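# Pack drinks upright into a standing canvas bag

## Task

Put every drink on the bottom of the canvas bag so each one stands upright, and make sure the bag itself ends up upright with its sides raised.

## Robot and tools

Robot: two arms over a table. left_arm has a left hand and right_arm a right hand; each hand has a thumb and four fingers. Base positions in the scene frame: left_arm (-0.057, +0.284, +0.032) m, quat_wxyz (+1.000, 0, 0, +0.018); right_arm (+0.021, -0.331, +0.015) m, quat_wxyz (+1.000, 0, 0, +0.005). A camera stand is fixed behind the arms. Loose objects may occasionally get a small shove from outside.

Scene frame: origin at table-top height halfway between the nominal bases, +x away from the robot over the table, +z up, +y toward the left_arm side (camera image sides are not the same thing). Reported end_effector_position (m) and end_effector_quat_wxyz use this frame and can be a few cm off.

Hand point: a point fixed to the palm, about 0.05 m in front of it and 0.15 m from the wrist mount along the fingers. Its +z runs along straight fingers, +y out of the palm, +x across the palm away from the thumb on the right hand (toward the thumb on the left hand). Straight fingertips extend 0.06-0.07 m past the point along +z, sitting 0.06 m back along -y. A wrist bracket on the little-finger side juts 0.10 m across the palm and can collide.

A row is 28 numbers, each in [-1, 1], always for both arms: left_arm dx, dy, dz, rx, ry, rz; then left hand thumb_turn, thumb_bend, index, middle, ring, little, force_limit, speed; then the same 14 for right_arm. The six pose numbers are an offset, not a pose: they are measured from that arm's Hand target as it was when the action or move began, along the Hand target's own axes. 1.0 equals 0.6 m or 180 degrees; rx, ry, rz form one rotation vector. All rows of one action, and all targets in one move list, count from that same start, not from each other. Six zeros re-request the current Hand target. Sending an offset again moves the arm further.

Hand numbers are absolute targets. thumb_turn -1 beside the palm, +1 opposite the fingers; thumb_bend and each finger -1 straight, +1 curled. force_limit runs linearly from about 0 N at -1 to 10 N at +1 (15 N for the two thumb motors). speed rises from near zero at -1 to full at +0.48 and stays full above. No value means keep: repeat the last eight numbers actually sent to that hand; if none yet, use its hand_measured, hand_force_limit and hand_speed. With the thumb fully opposed, the hand can grip items about 0.035-0.065 m thick, or a handle down to about 0.025 m. For a soft grip close at speed -0.94 or slower. To tighten, raise force_limit and send a more closed target than hand_measured; to loosen, send a more open one.

Tools:
- execute_actions(actions, cameras): actions is a list; each action is a table of up to 15 rows, one per 1/30 s step, with the last row held if fewer are given. Images return only for an empty actions list or when cameras requests them.
- move(target, speed, blend, blocking, cameras): target is one row or a list of up to 15 rows, offsets as above. Paths are straight, end together, last at least 0.5 s and are cut at 10 s. speed is m/s per arm path, 0.002 to 4.3, default 0.25 (turn rate up to twice that in rad/s); one value or one per target. blend in m rounds corners of a list; 0 stops at each target. blocking=false returns early while motion continues. Paths ignore obstacles and the other arm.
- wait(seconds 0-10, cameras): let time pass, holding commands.
- stop(cameras): brake a running move.
- zoom_image(camera, region [x0, y0, x1, y1] pixels, at most 504 by 504): enlarge part of a camera's newest image.
- show_instructions(): shows the reference images.
- finished_scene(scene=1): ends the scene for good.

Cameras: cam_head_left (896x504), cam_head_right (896x504), cam_high (896x504), cam_low (896x504), cam_left_wrist (672x504), cam_right_wrist (672x504).

Results: per arm end_effector_position, end_effector_quat_wxyz, Hand target (next offsets start from it), Joint positions, Joint velocities (omitted when all are only noise), joint torques, and per hand hand_measured, hand_stopped_by (moving, target, force, stalled, fault), hand_load_n (positive when the finger is pushed open; near 0 after a lost grip), hand_force_limit, hand_speed. move adds a move: line: done means at rest within 10 mm and 2 degrees; also off_target, moving, held or fault, with limits=paced (pose clipped) or limits=held (steps withheld). MOTOR HOT warns of overheating; OVER-TEMPERATURE FAULT means the arm went limp for 30-60 s or more.

Behaviour: orientation commands are capped at 40 degrees from the measured pose per step. Arms often settle 1-3 cm (up to 5 cm) below the command, even in free air; a fresh command (even zeros) re-asks, or add the missing distance. A blocked arm keeps pushing; retract it by commanding past the hand point. Joint ranges (rad): waist -2.880 to 2.880, shoulder 0.000 to 3.142, elbow 0.000 to 3.019, wrist pitch -1.693 to 1.571, wrist yaw -1.571 to 1.571, wrist roll -2.094 to 2.094.

Avoid: dropping or releasing moving items; anything leaving the table; hard impacts on fixed or heavy objects; arms touching or one hand gripping the other; paths near an arm's own base; heavy loads, stretched arms or pushing into unreachable poses for long (motor heat); excess force on fingers; fast moves into contact.

Each tool is called as name([rows], argument=value, ...), one row to a line, values as JSON.

Reference images:

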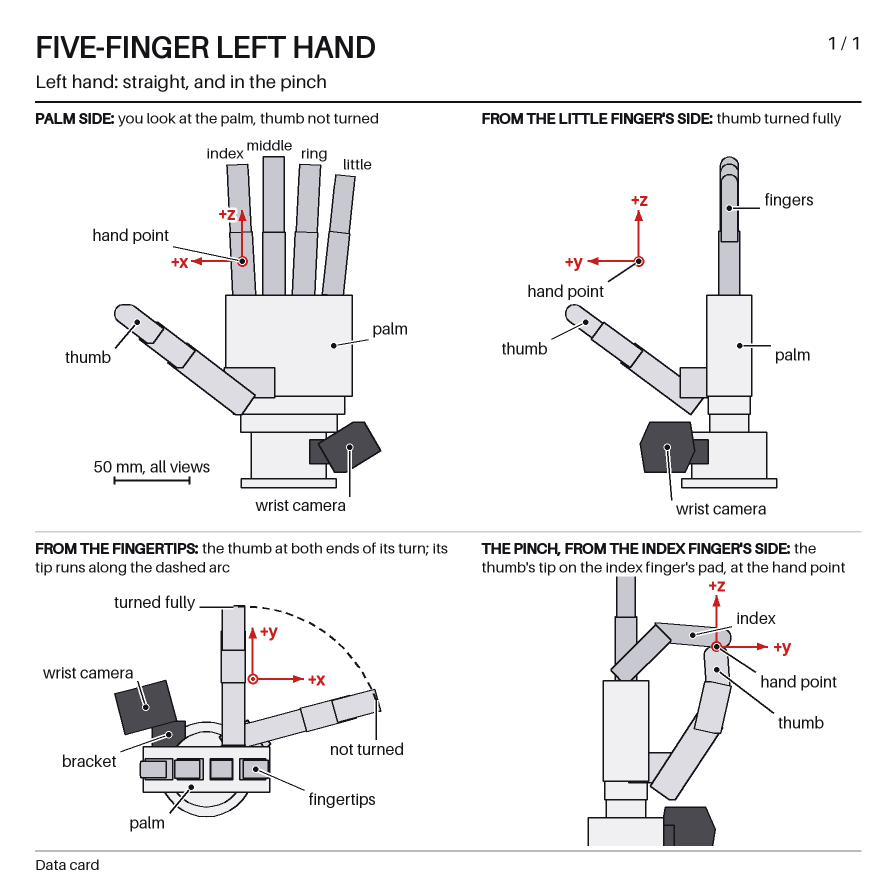

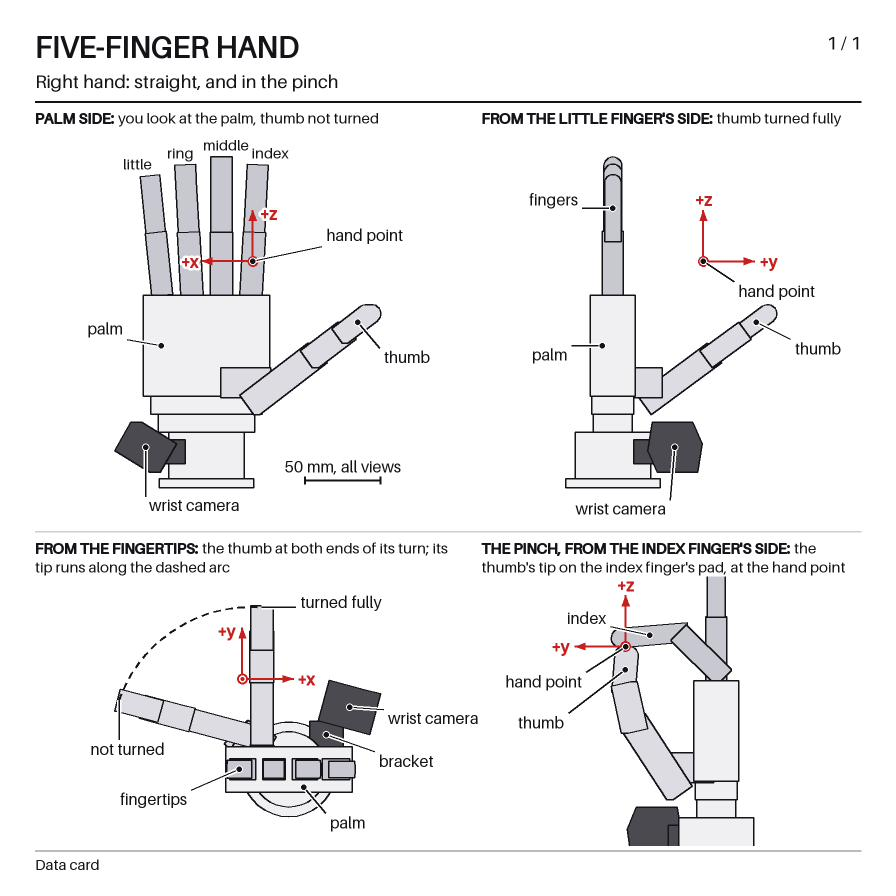

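## Session

execute_actions(actions=[])

Scene clock: 0.00 s.
left_arm: end_effector_position=(+0.4892, -0.1952, +0.2956) hand_measured=(-1.000, -1.000, -1.000, -1.000, -1.000, -1.000) hand_load_n=(+0.0, +0.0, +0.0, +0.0, +0.0, +0.0) hand_stopped_by=(target, target, target, target, target, target) hand_force_limit=0.00 hand_speed=-0.80 end_effector_quat_wxyz=(+0.056, +0.152, +0.751, -0.641) | right_arm: end_effector_position=(+0.3557, -0.4393, +0.2456) hand_measured=(-1.000, -1.000, -1.000, -1.000, -1.000, -1.000) hand_load_n=(+0.0, +0.0, +0.5, +0.0, +0.0, +0.0) hand_stopped_by=(target, target, target, target, target, target) hand_force_limit=0.00 hand_speed=-0.80 end_effector_quat_wxyz=(+0.214, -0.258, +0.930, -0.150)
Joint positions: left_arm=[-0.516 1.908 1.724 -0.272 1.166 0.709] | right_arm=[-0.535 0.968 0.955 -1.037 -0.093 0.53]
Joint velocities: within noise
Joint torques (N m): no reading
Heat: left arm: hottest shoulder 31 °C; right arm: hottest elbow 31 °C.
Hand target: left_arm +0.4940, -0.1977, +0.3146; +0.070, +0.162, +0.744, -0.645 | right_arm +0.3616, -0.4428, +0.2583; +0.224, -0.257, +0.926, -0.159

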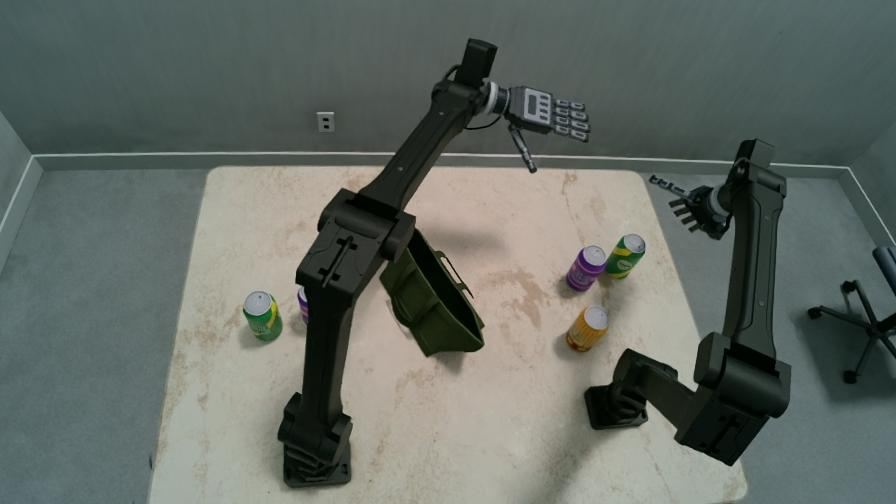

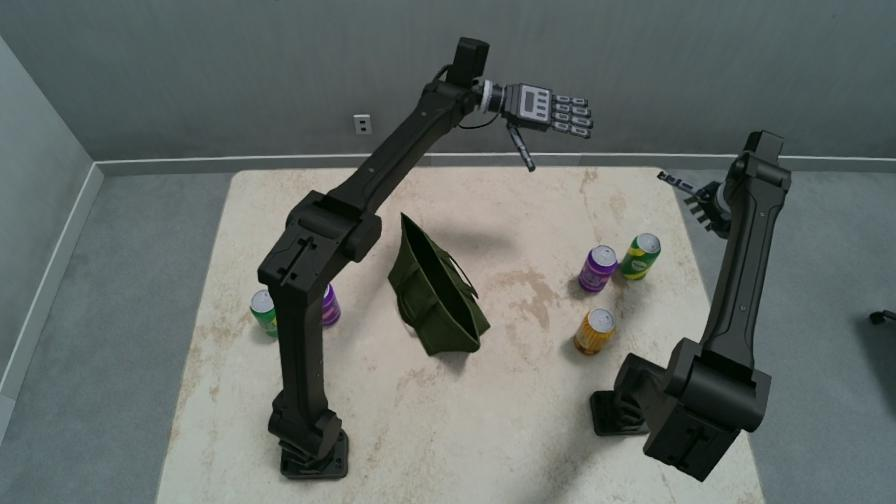

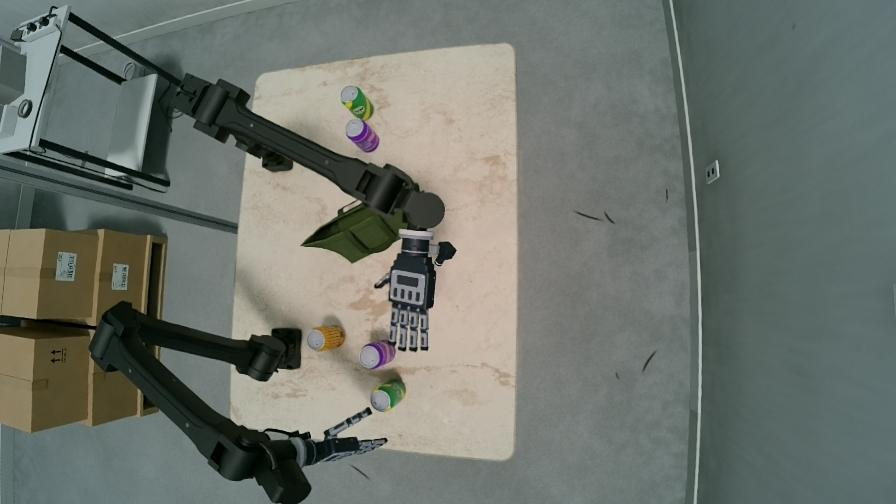

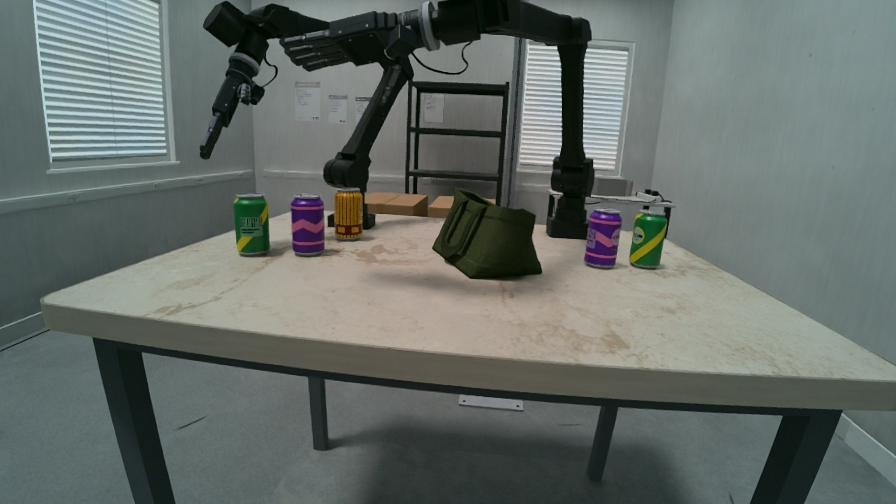

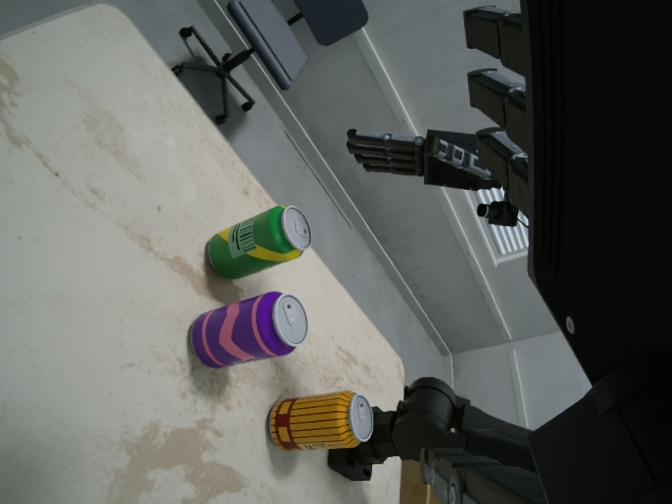

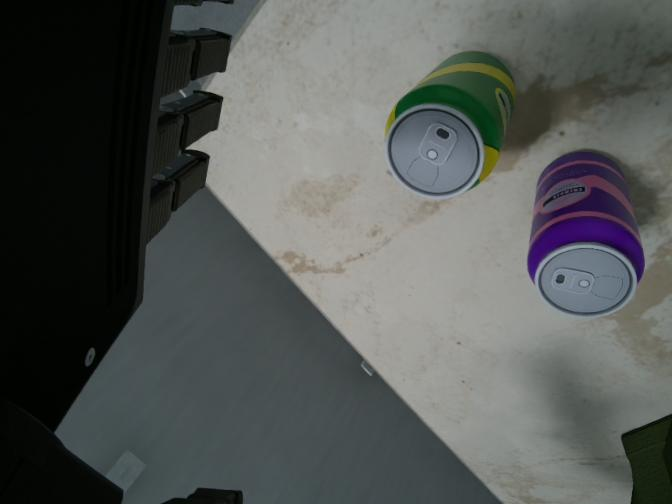

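zoom_image(camera="cam_head_right", region=[340, 180, 540, 380])

zoom_image(camera="cam_high", region=[280, 60, 480, 300])

zoom_image(camera="cam_low", region=[400, 160, 600, 300])

Scaled by 2.520 from the camera's 896x504 image, which has a finer 1280x720 frame.

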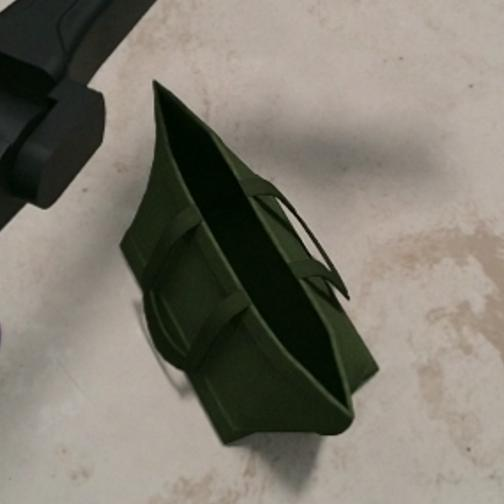

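Scaled by 2.100 from the camera's 896x504 image, which has a finer 1280x720 frame.

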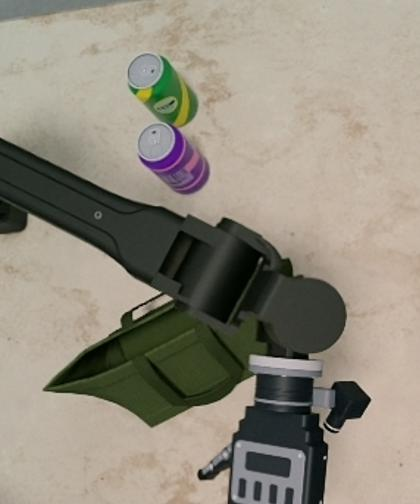

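Scaled by 2.520 from the camera's 896x504 image, which has a finer 1280x720 frame.

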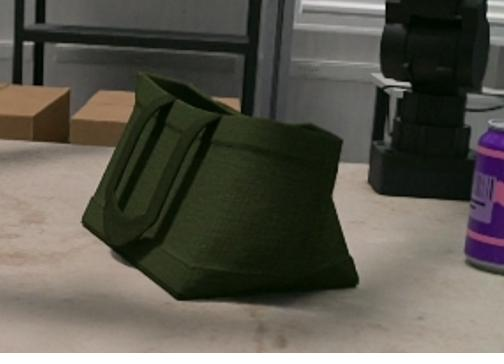

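move(target=[0.273,-0.141,-0.600,-0.190,-0.243,-0.315,-1,-1,-1,-1,-1,-1,0,-0.8,0,0,0,0,0,0,-1,-1,-1,-1,-1,-1,0,-0.8], speed=0.25, cameras=["cam_head_right","cam_high","cam_left_wrist"])

Scene clock: 11.93 s.
left_arm: end_effector_position=(+0.3435, +0.1681, +0.3690) hand_measured=(-1.000, -1.000, -1.000, -1.000, -1.000, -1.000) hand_load_n=(-0.5, +0.0, +0.0, +0.0, +0.0, +0.0) hand_stopped_by=(target, target, target, target, target, target) hand_force_limit=0.00 hand_speed=-0.80 end_effector_quat_wxyz=(+0.042, -0.465, +0.804, -0.367) | right_arm: end_effector_position=(+0.3557, -0.4393, +0.2456) hand_measured=(-1.000, -1.000, -1.000, -1.000, -1.000, -1.000) hand_load_n=(+0.0, +0.0, +0.0, +0.0, +0.0, +0.0) hand_stopped_by=(target, target, target, target, target, target) hand_force_limit=0.00 hand_speed=-0.80 end_effector_quat_wxyz=(+0.214, -0.258, +0.930, -0.150)
Joint positions: left_arm=[-0.042 1.254 1.414 -1.215 0.582 0.359] | right_arm=[-0.535 0.968 0.955 -1.037 -0.093 0.53]
Joint torques (N m): left_arm=[0.32 -10.99 12.26 0.38 0.39 -0.26] | right_arm=[-1.14 -3.19 11.51 1.62 -0.05 -0.04]
Heat: left arm: hottest shoulder 32 °C; right arm: hottest elbow 33 °C.
Hand target: left_arm +0.3502, +0.1706, +0.3998; +0.066, -0.461, +0.799, -0.381 | right_arm +0.3616, -0.4428, +0.2583; +0.224, -0.257, +0.926, -0.159
Off the commanded pose: left_arm 0.032 m, 3 deg | right_arm 0.014 m, 2 deg.
move: off_target (left_arm, right_arm)
Images, in order (width x height): cam_head_right 896x504, cam_high 896x504, cam_left_wrist 672x504.

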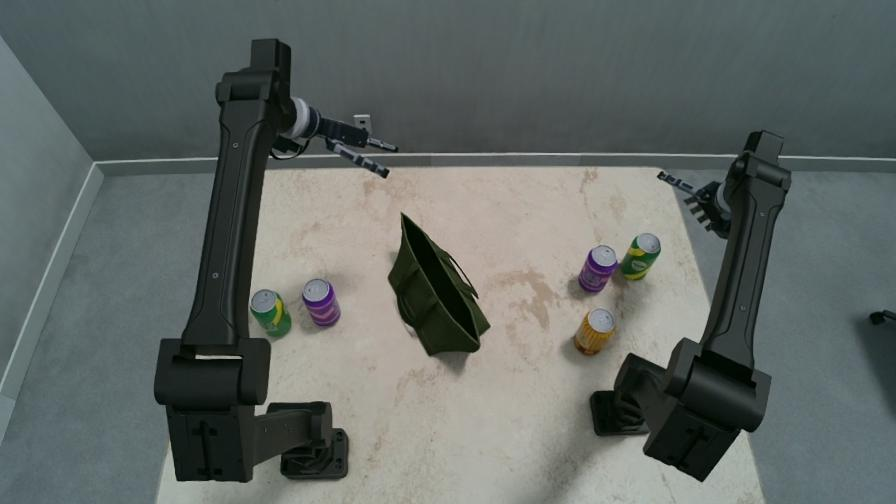

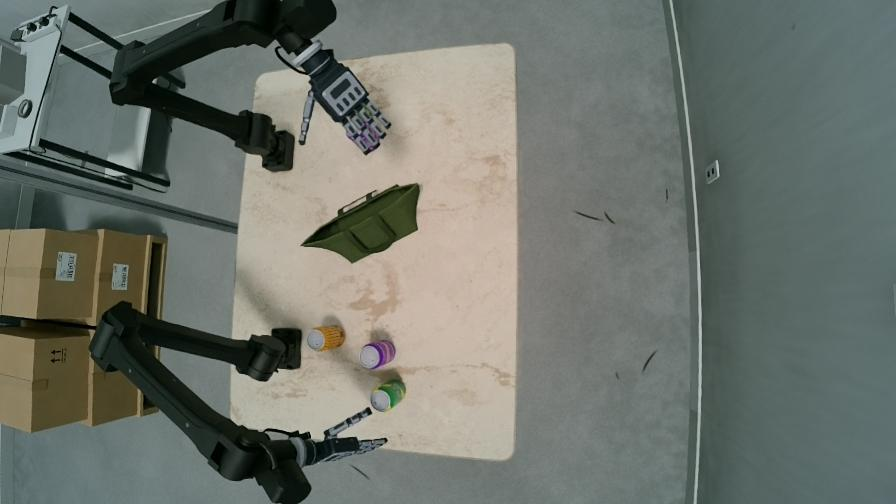

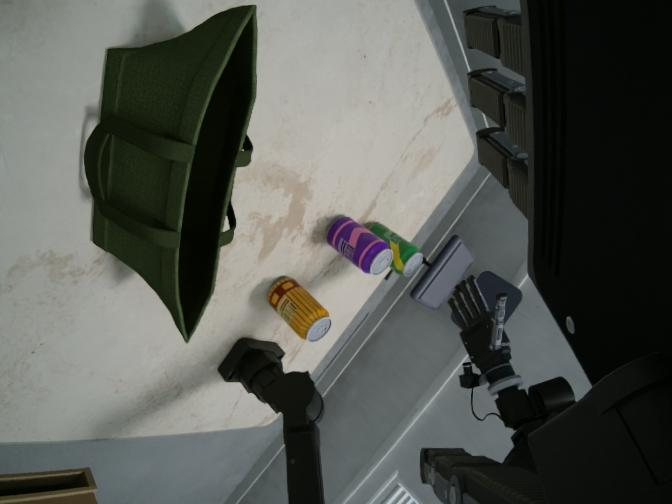

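zoom_image(camera="cam_high", region=[280, 150, 440, 290])

zoom_image(camera="cam_left_wrist", region=[60, 0, 460, 360])

execute_actions(actions=[])

Scaled by 3.150 from the camera's 896x504 image, which has a finer 1280x720 frame.

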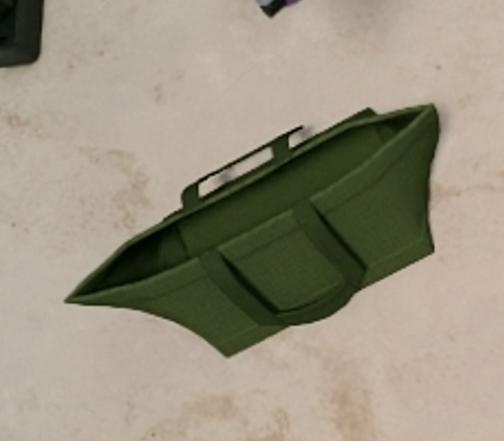

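Scaled by 1.260 from the camera's 672x504 image, which has a finer 960x720 frame.

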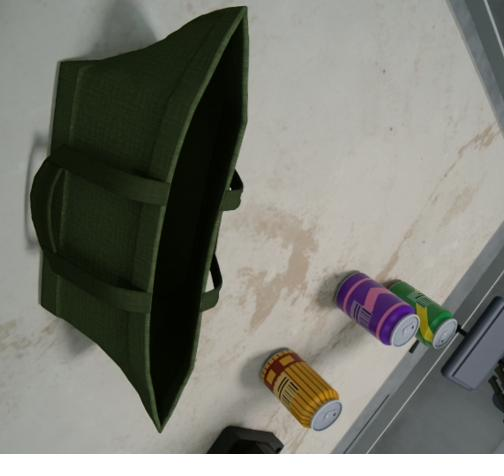

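Scene clock: 12.33 s.
left_arm: end_effector_position=(+0.3435, +0.1681, +0.3690) hand_measured=(-1.000, -1.000, -1.000, -1.000, -1.000, -1.000) hand_load_n=(+0.0, +0.0, +0.0, +0.0, +0.0, -0.5) hand_stopped_by=(target, target, target, target, target, target) hand_force_limit=0.00 hand_speed=-0.80 end_effector_quat_wxyz=(+0.042, -0.465, +0.804, -0.367) | right_arm: end_effector_position=(+0.3557, -0.4393, +0.2456) hand_measured=(-1.000, -1.000, -1.000, -1.000, -1.000, -1.000) hand_load_n=(-0.5, +0.0, +0.0, +0.0, +0.0, +0.0) hand_stopped_by=(target, target, target, target, target, target) hand_force_limit=0.00 hand_speed=-0.80 end_effector_quat_wxyz=(+0.214, -0.258, +0.930, -0.150)
Joint positions: left_arm=[-0.042 1.254 1.414 -1.215 0.582 0.359] | right_arm=[-0.535 0.968 0.955 -1.037 -0.093 0.53]
Joint velocities: left_arm=[within noise] | right_arm=[-0.015 -0.015 0.017 -0.046 -0.007 -0.051]
Joint torques (N m): left_arm=[0.32 -11.11 12.25 0.28 0.39 -0.25] | right_arm=[-1.2 -3.14 11.51 1.63 -0.05 -0.04]
Heat: left arm: hottest shoulder 32 °C; right arm: hottest elbow 33 °C.
Hand target: left_arm +0.3502, +0.1706, +0.3998; +0.066, -0.460, +0.799, -0.381 | right_arm +0.3616, -0.4428, +0.2583; +0.224, -0.257, +0.926, -0.159
Off the commanded pose: left_arm 0.032 m, 3 deg | right_arm 0.014 m, 2 deg.

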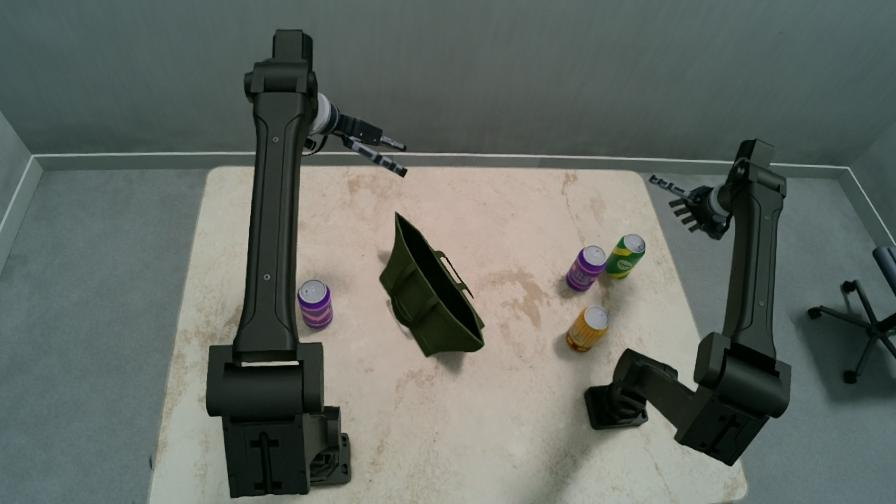

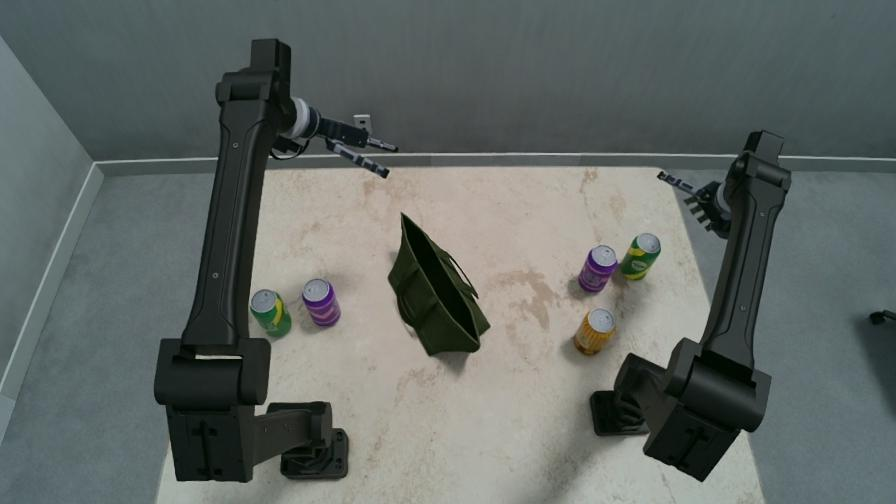

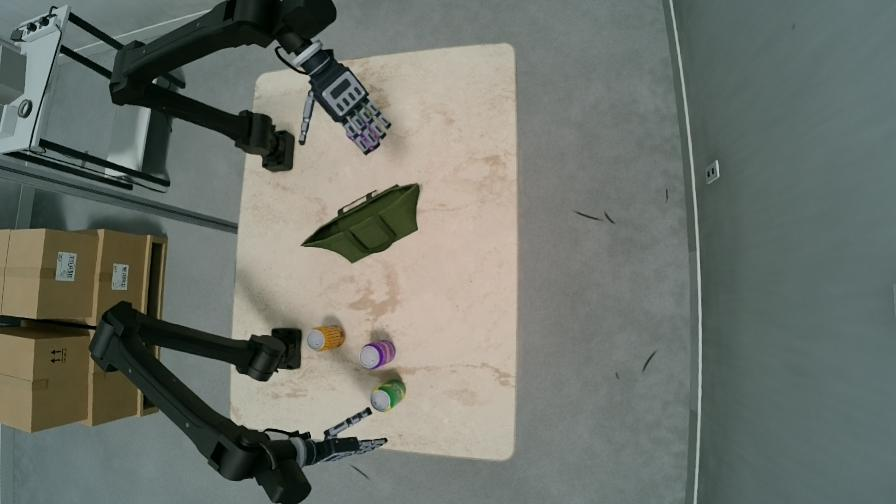

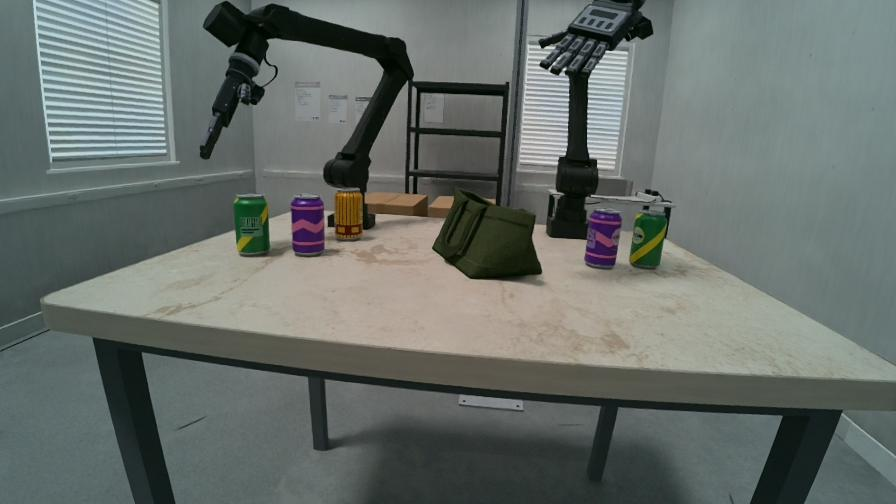

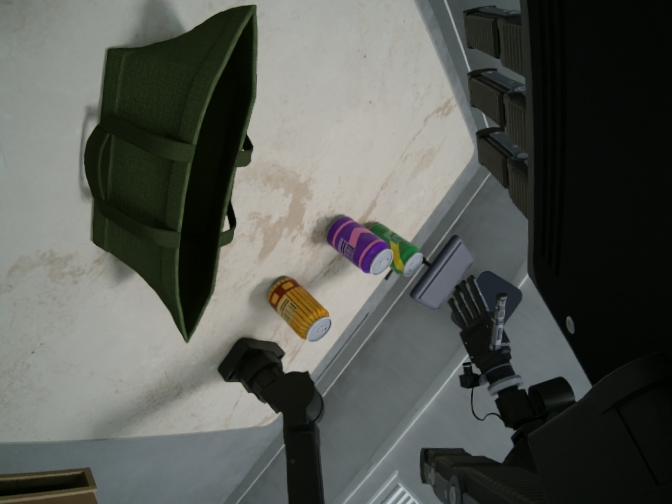

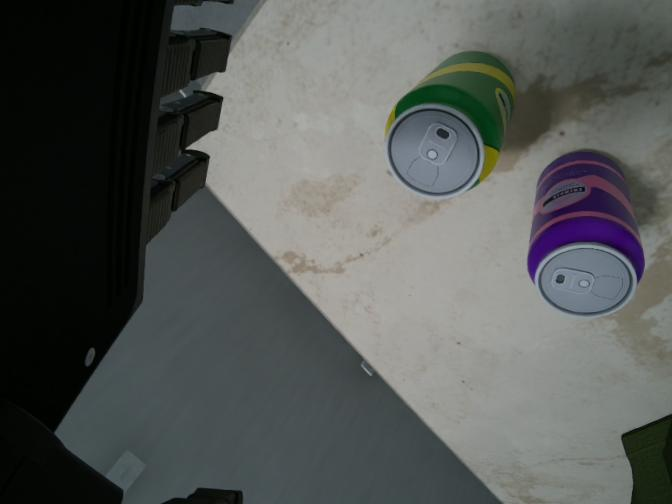

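zoom_image(camera="cam_high", region=[290, 310, 430, 430])

zoom_image(camera="cam_low", region=[220, 170, 380, 270])

zoom_image(camera="cam_head_left", region=[540, 210, 680, 370])

Scaled by 3.600 from the camera's 896x504 image, which has a finer 1280x720 frame.

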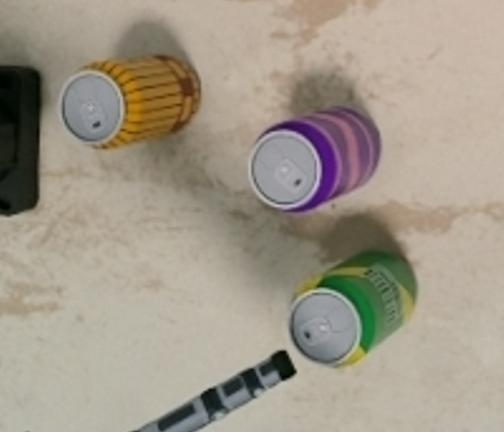

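Scaled by 3.150 from the camera's 896x504 image, which has a finer 1280x720 frame.

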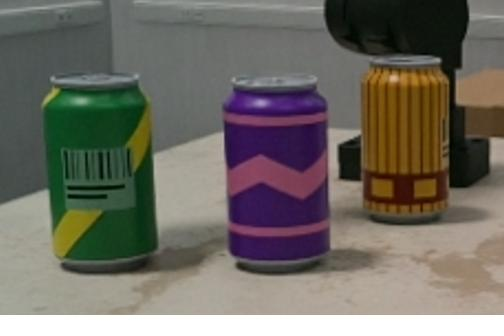

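Scaled by 3.150 from the camera's 896x504 image, which has a finer 1280x720 frame.

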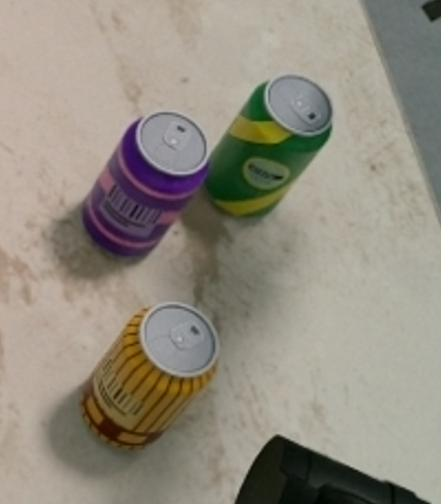

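zoom_image(camera="cam_high", region=[220, 90, 340, 190])

zoom_image(camera="cam_high", region=[220, 290, 340, 410])

Scaled by 4.200 from the camera's 896x504 image, which has a finer 1280x720 frame.

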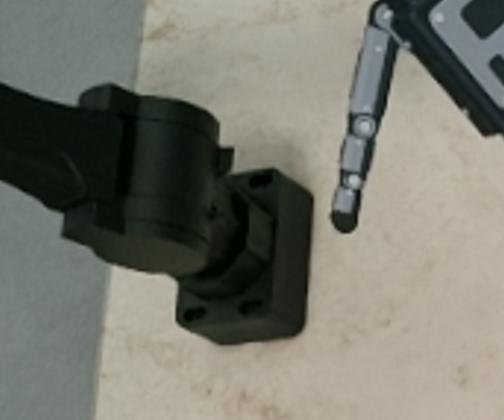

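Scaled by 4.200 from the camera's 896x504 image, which has a finer 1280x720 frame.

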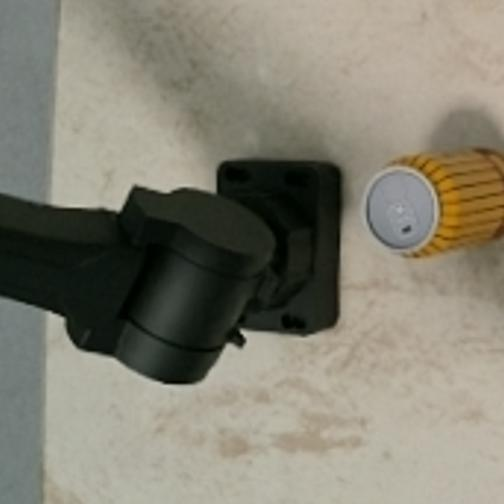

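move(target=[-0.273,0.247,-0.332,-0.1716,-0.2001,-0.307,-1,-1,-1,-1,-1,-1,0,-0.8,-0.141,0.197,-0.157,-0.1825,0.031,-0.3188,-1,-1,-1,-1,-1,-1,0,-0.8], speed=0.25, cameras=["all"])

Scene clock: 36.00 s.
left_arm: end_effector_position=(+0.2453, +0.4455, +0.3788) hand_measured=(-1.000, -1.000, -1.000, -1.000, -1.000, -1.000) hand_load_n=(+0.0, +0.0, +0.0, +0.0, +0.0, +0.0) hand_stopped_by=(target, target, target, target, target, target) hand_force_limit=0.00 hand_speed=-0.80 end_effector_quat_wxyz=(-0.081, +0.851, -0.517, +0.050) | right_arm: end_effector_position=(+0.3200, -0.2841, +0.3011) hand_measured=(-1.000, -1.000, -1.000, -1.000, -1.000, -1.000) hand_load_n=(+0.0, +0.0, +0.0, +0.0, +0.0, +0.0) hand_stopped_by=(target, target, target, target, target, target) hand_force_limit=0.00 hand_speed=-0.80 end_effector_quat_wxyz=(+0.000, +0.701, -0.713, -0.004)
Joint positions: left_arm=[0.539 1.302 1.589 -1.668 0.019 0.095] | right_arm=[0.031 1.286 1.394 -1.683 -0.006 0.057]
Joint torques (N m): left_arm=[0.26 -9.99 11.37 -0.24 -0.09 -0.28] | right_arm=[-0.67 -5.95 13.29 0.05 0.15 -0.15]
Heat: left arm: hottest elbow 34 °C; right arm: hottest elbow 36 °C.
Hand target: left_arm +0.2505, +0.4508, +0.4003; -0.001, +0.859, -0.512, +0.000 | right_arm +0.3318, -0.2829, +0.3179; +0.000, +0.707, -0.707, +0.000
Off the commanded pose: left_arm 0.023 m, 11 deg | right_arm 0.021 m, 1 deg.
joint sent to its limit (left arm) — joint 4 (wrist pitch), lower limit. The joint targets are off in orientation, not in position.
joint sent to its limit (right arm) — joint 4 (wrist pitch), lower limit. The joint targets still meet the commanded pose.
move: off_target (left_arm, right_arm)

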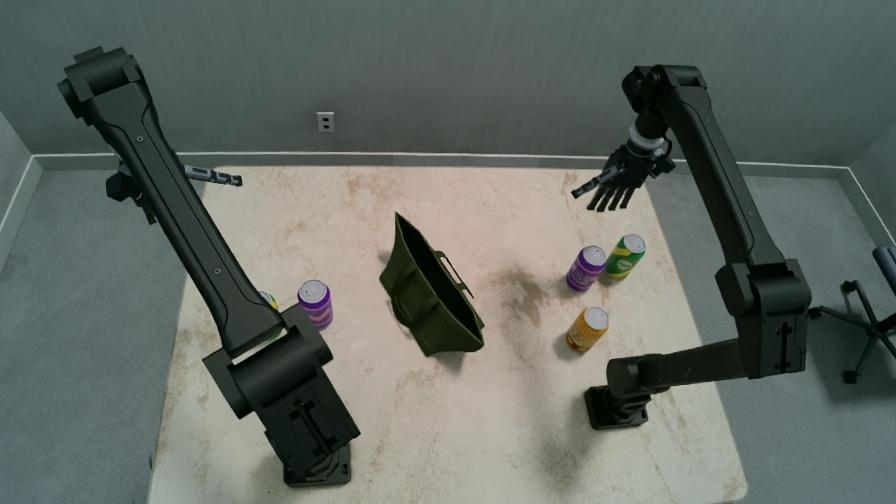

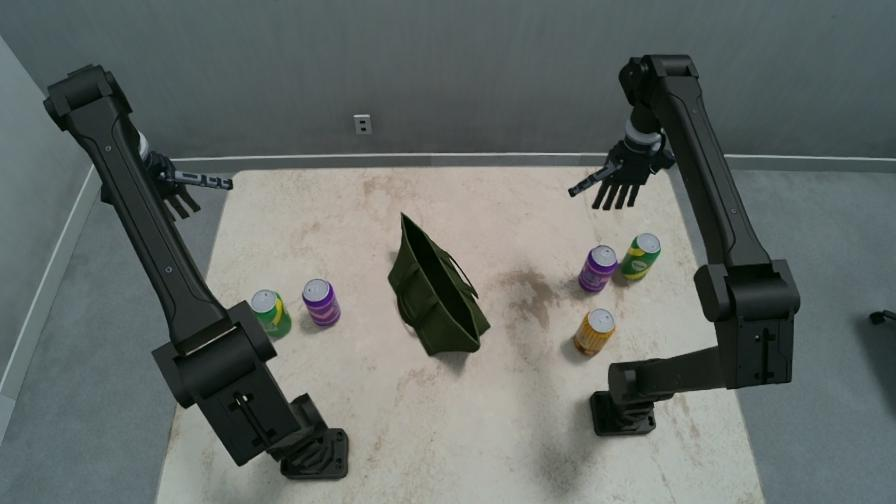

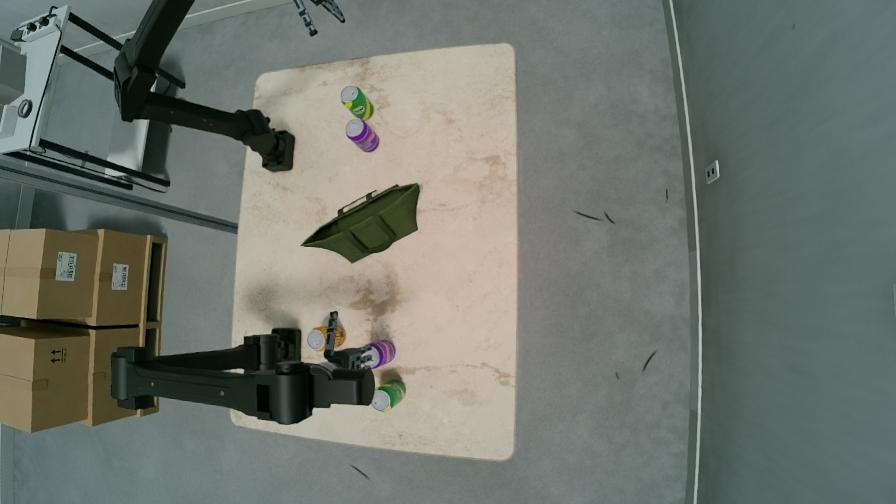

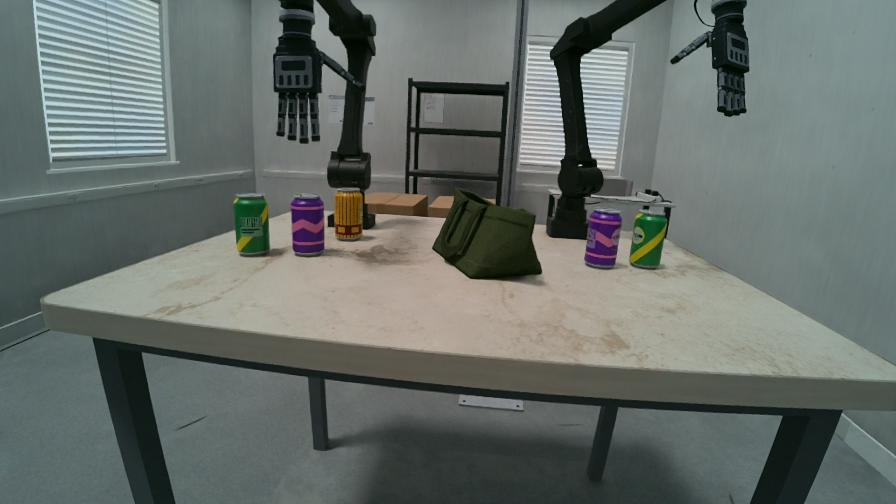

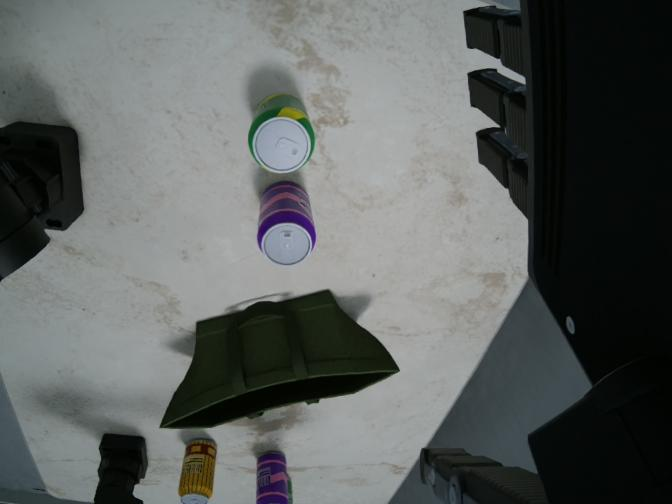

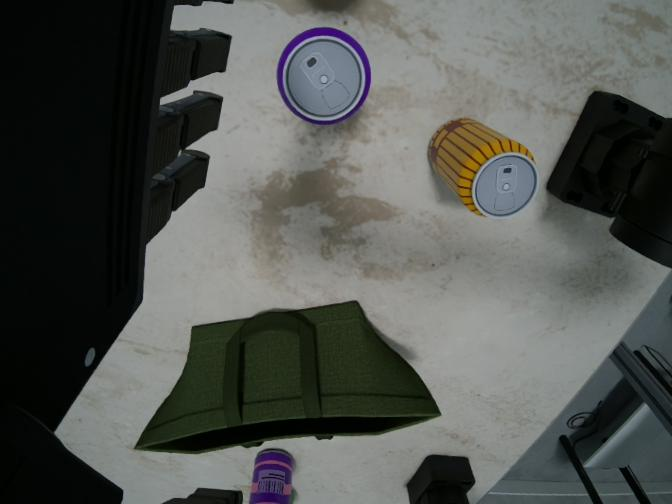

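move(target=[0,0,0,0,0,0,-1,-1,-1,-1,-1,-1,0,-0.8,0.052,0,0.167,0,0,0,-1,-1,-1,-1,-1,-1,0,-0.8], speed=0.2, cameras=["cam_right_wrist","cam_head_left","cam_low"])

Scene clock: 43.00 s.
left_arm: end_effector_position=(+0.2454, +0.4455, +0.3788) hand_measured=(-1.000, -1.000, -1.000, -1.000, -1.000, -1.000) hand_load_n=(+0.0, +0.0, +0.0, +0.0, +0.0, +0.0) hand_stopped_by=(target, target, target, target, target, target) hand_force_limit=0.00 hand_speed=-0.80 end_effector_quat_wxyz=(-0.081, +0.851, -0.517, +0.050) | right_arm: end_effector_position=(+0.3312, -0.3107, +0.2243) hand_measured=(-1.000, -1.000, -1.000, -1.000, -1.000, -1.000) hand_load_n=(+0.0, +0.0, +0.0, -0.5, +0.0, +0.0) hand_stopped_by=(target, target, target, target, target, target) hand_force_limit=0.00 hand_speed=-0.80 end_effector_quat_wxyz=(-0.003, +0.707, -0.708, +0.002)
Joint positions: left_arm=[0.539 1.302 1.589 -1.668 0.019 0.095] | right_arm=[-0.036 1.306 1.212 -1.47 -0.001 -0.026]
Joint torques (N m): left_arm=[0.21 -9.99 11.37 -0.24 -0.08 -0.27] | right_arm=[-1.73 -6.48 7.84 1.06 0.11 -0.13]
Heat: left arm: hottest elbow 35 °C; right arm: hottest elbow 37 °C.
Hand target: left_arm +0.2505, +0.4508, +0.4003; -0.001, +0.859, -0.512, +0.000 | right_arm +0.3319, -0.3142, +0.2178; +0.000, +0.707, -0.707, +0.000
Off the commanded pose: left_arm 0.023 m, 11 deg | right_arm 0.007 m, 0 deg.
joint sent to its limit (left arm) — joint 4 (wrist pitch), lower limit. The joint targets are off in orientation, not in position.
move: off_target (left_arm)
Images, in order (width x height): cam_head_left 896x504, cam_low 896x504, cam_right_wrist 672x504.

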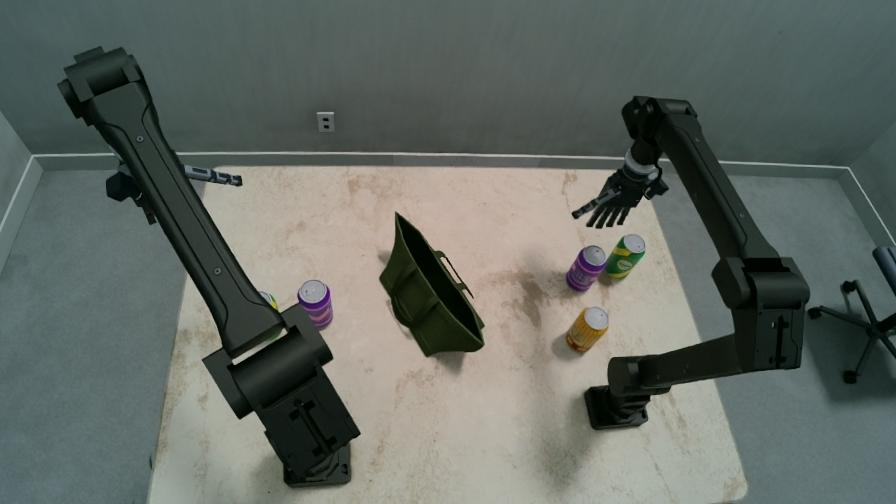

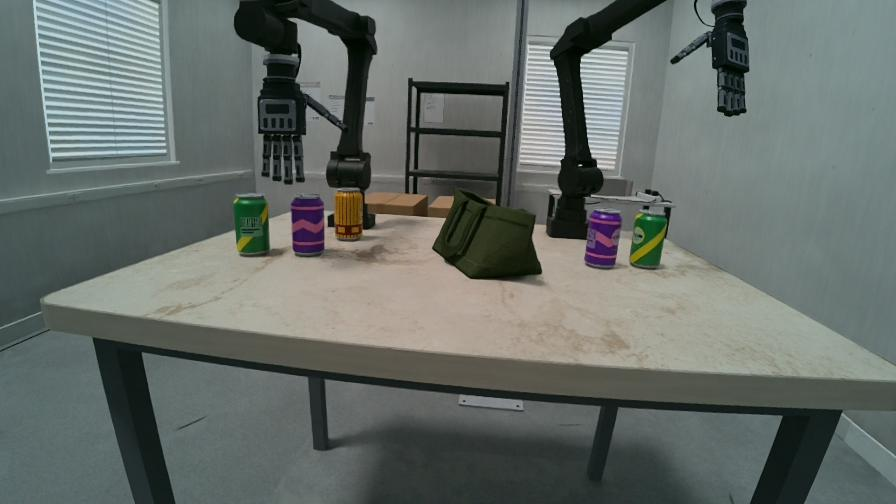

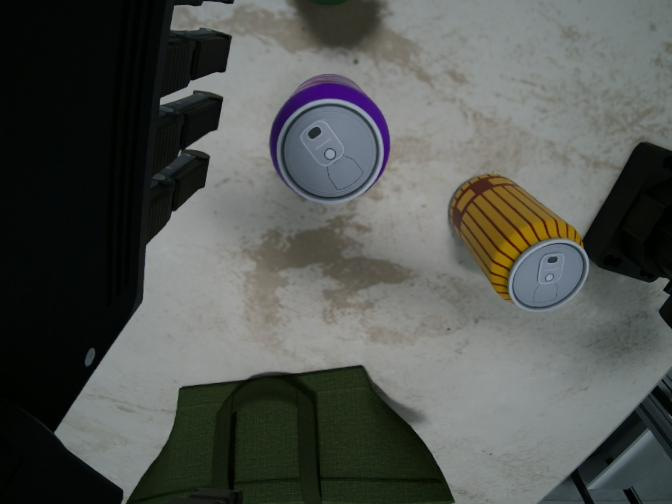

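zoom_image(camera="cam_right_wrist", region=[140, 20, 440, 240])

Scaled by 1.680 from the camera's 672x504 image, which has a finer 960x720 frame.

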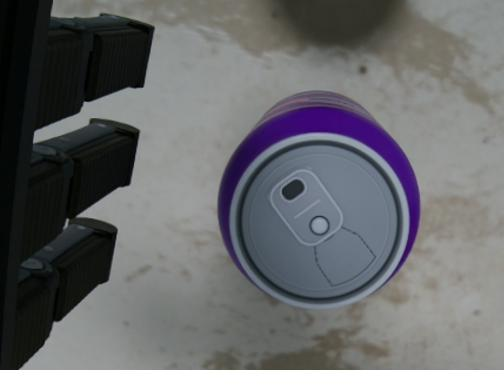

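move(target=[0,0,0,0,0,0,-1,-1,-1,-1,-1,-1,0,-0.8,0.029,0,0.053,0,0,0,1,-1,-1,-1,-1,-1,0,0], speed=0.15, cameras=["cam_right_wrist"])

Scene clock: 49.80 s.
left_arm: end_effector_position=(+0.2454, +0.4455, +0.3788) hand_measured=(-1.000, -1.000, -1.000, -1.000, -1.000, -1.000) hand_load_n=(+0.0, +0.0, +0.0, +0.0, +0.0, +0.0) hand_stopped_by=(target, target, target, target, target, target) hand_force_limit=0.00 hand_speed=-0.80 end_effector_quat_wxyz=(-0.081, +0.851, -0.517, +0.050) | right_arm: end_effector_position=(+0.3318, -0.3282, +0.1932) hand_measured=(+1.000, -1.000, -1.000, -1.000, -1.000, -1.000) hand_load_n=(+0.0, +0.0, +0.0, +0.0, +0.0, +0.0) hand_stopped_by=(target, target, target, target, target, target) hand_force_limit=0.00 hand_speed=0.00 end_effector_quat_wxyz=(-0.004, +0.707, -0.707, +0.003)
Joint positions: left_arm=[0.539 1.302 1.589 -1.668 0.019 0.095] | right_arm=[-0.083 1.32 1.143 -1.384 -0.001 -0.074]
Joint torques (N m): left_arm=[0.32 -9.99 11.38 -0.24 -0.08 -0.28] | right_arm=[-1.67 -6.24 7.69 1.06 0.12 -0.12]
Heat: left arm: hottest elbow 35 °C; right arm: hottest elbow 36 °C.
Hand target: left_arm +0.2505, +0.4508, +0.4003; -0.001, +0.859, -0.512, +0.000 | right_arm +0.3318, -0.3316, +0.1859; +0.000, +0.707, -0.707, +0.000
Off the commanded pose: left_arm 0.023 m, 11 deg | right_arm 0.008 m, 1 deg.
joint sent to its limit (left arm) — joint 4 (wrist pitch), lower limit. The joint targets are off in orientation, not in position.
move: off_target (left_arm)
Images, in order (width x height): cam_right_wrist 672x504.

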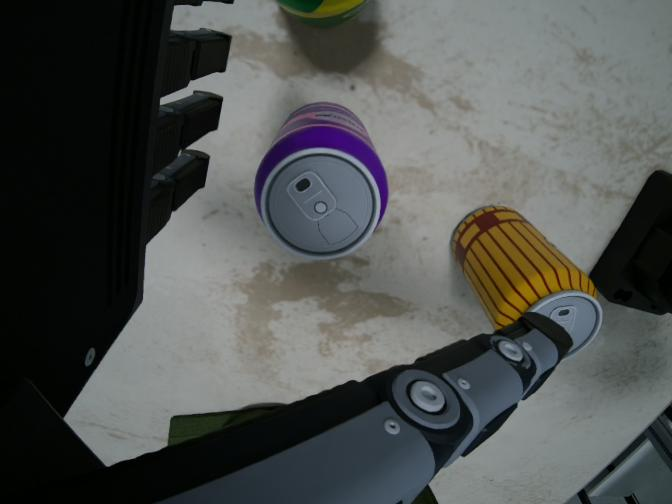

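move(target=[0,0,0,0,0,0,-1,-1,-1,-1,-1,-1,0,-0.8,0,0,0.1,0,0,0,1,-1,-1,-1,-1,-1,0,0], speed=0.12, cameras=["cam_right_wrist"])

Scene clock: 51.77 s.
left_arm: end_effector_position=(+0.2454, +0.4455, +0.3788) hand_measured=(-1.000, -1.000, -1.000, -1.000, -1.000, -1.000) hand_load_n=(+0.0, +0.0, +0.0, +0.0, +0.0, +0.5) hand_stopped_by=(target, target, target, target, target, target) hand_force_limit=0.00 hand_speed=-0.80 end_effector_quat_wxyz=(-0.081, +0.851, -0.517, +0.050) | right_arm: end_effector_position=(+0.3328, -0.3282, +0.1327) hand_measured=(+1.000, -1.000, -1.000, -1.000, -1.000, -1.000) hand_load_n=(+0.0, +0.0, +0.0, +0.0, +0.0, +0.0) hand_stopped_by=(target, target, target, target, target, target) hand_force_limit=0.00 hand_speed=0.00 end_effector_quat_wxyz=(-0.003, +0.707, -0.707, +0.003)
Joint positions: left_arm=[0.539 1.302 1.589 -1.668 0.019 0.095] | right_arm=[-0.083 1.366 1.023 -1.219 -0.002 -0.074]
Joint torques (N m): left_arm=[0.26 -9.93 11.37 -0.24 -0.08 -0.28] | right_arm=[-1.67 -6.53 7.39 1.05 0.13 -0.12]
Heat: left arm: hottest elbow 35 °C; right arm: hottest elbow 36 °C.
Hand target: left_arm +0.2505, +0.4508, +0.4003; -0.001, +0.859, -0.512, +0.000 | right_arm +0.3318, -0.3316, +0.1260; +0.000, +0.707, -0.707, +0.000
Off the commanded pose: left_arm 0.023 m, 11 deg | right_arm 0.008 m, 1 deg.
joint sent to its limit (left arm) — joint 4 (wrist pitch), lower limit. The joint targets are off in orientation, not in position.
move: off_target (left_arm)
Images, in order (width x height): cam_right_wrist 672x504.

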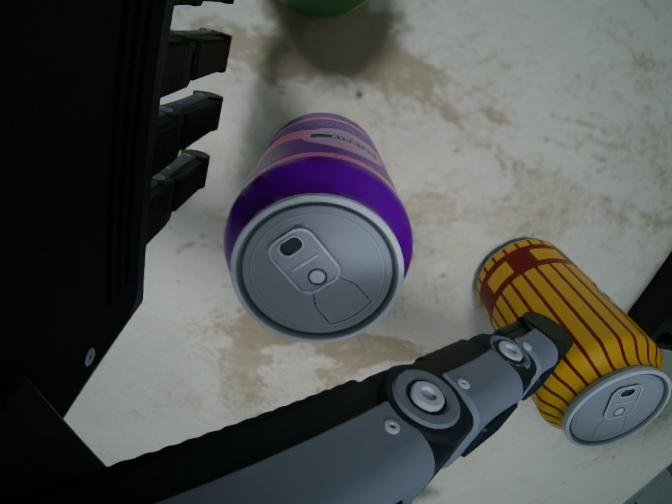

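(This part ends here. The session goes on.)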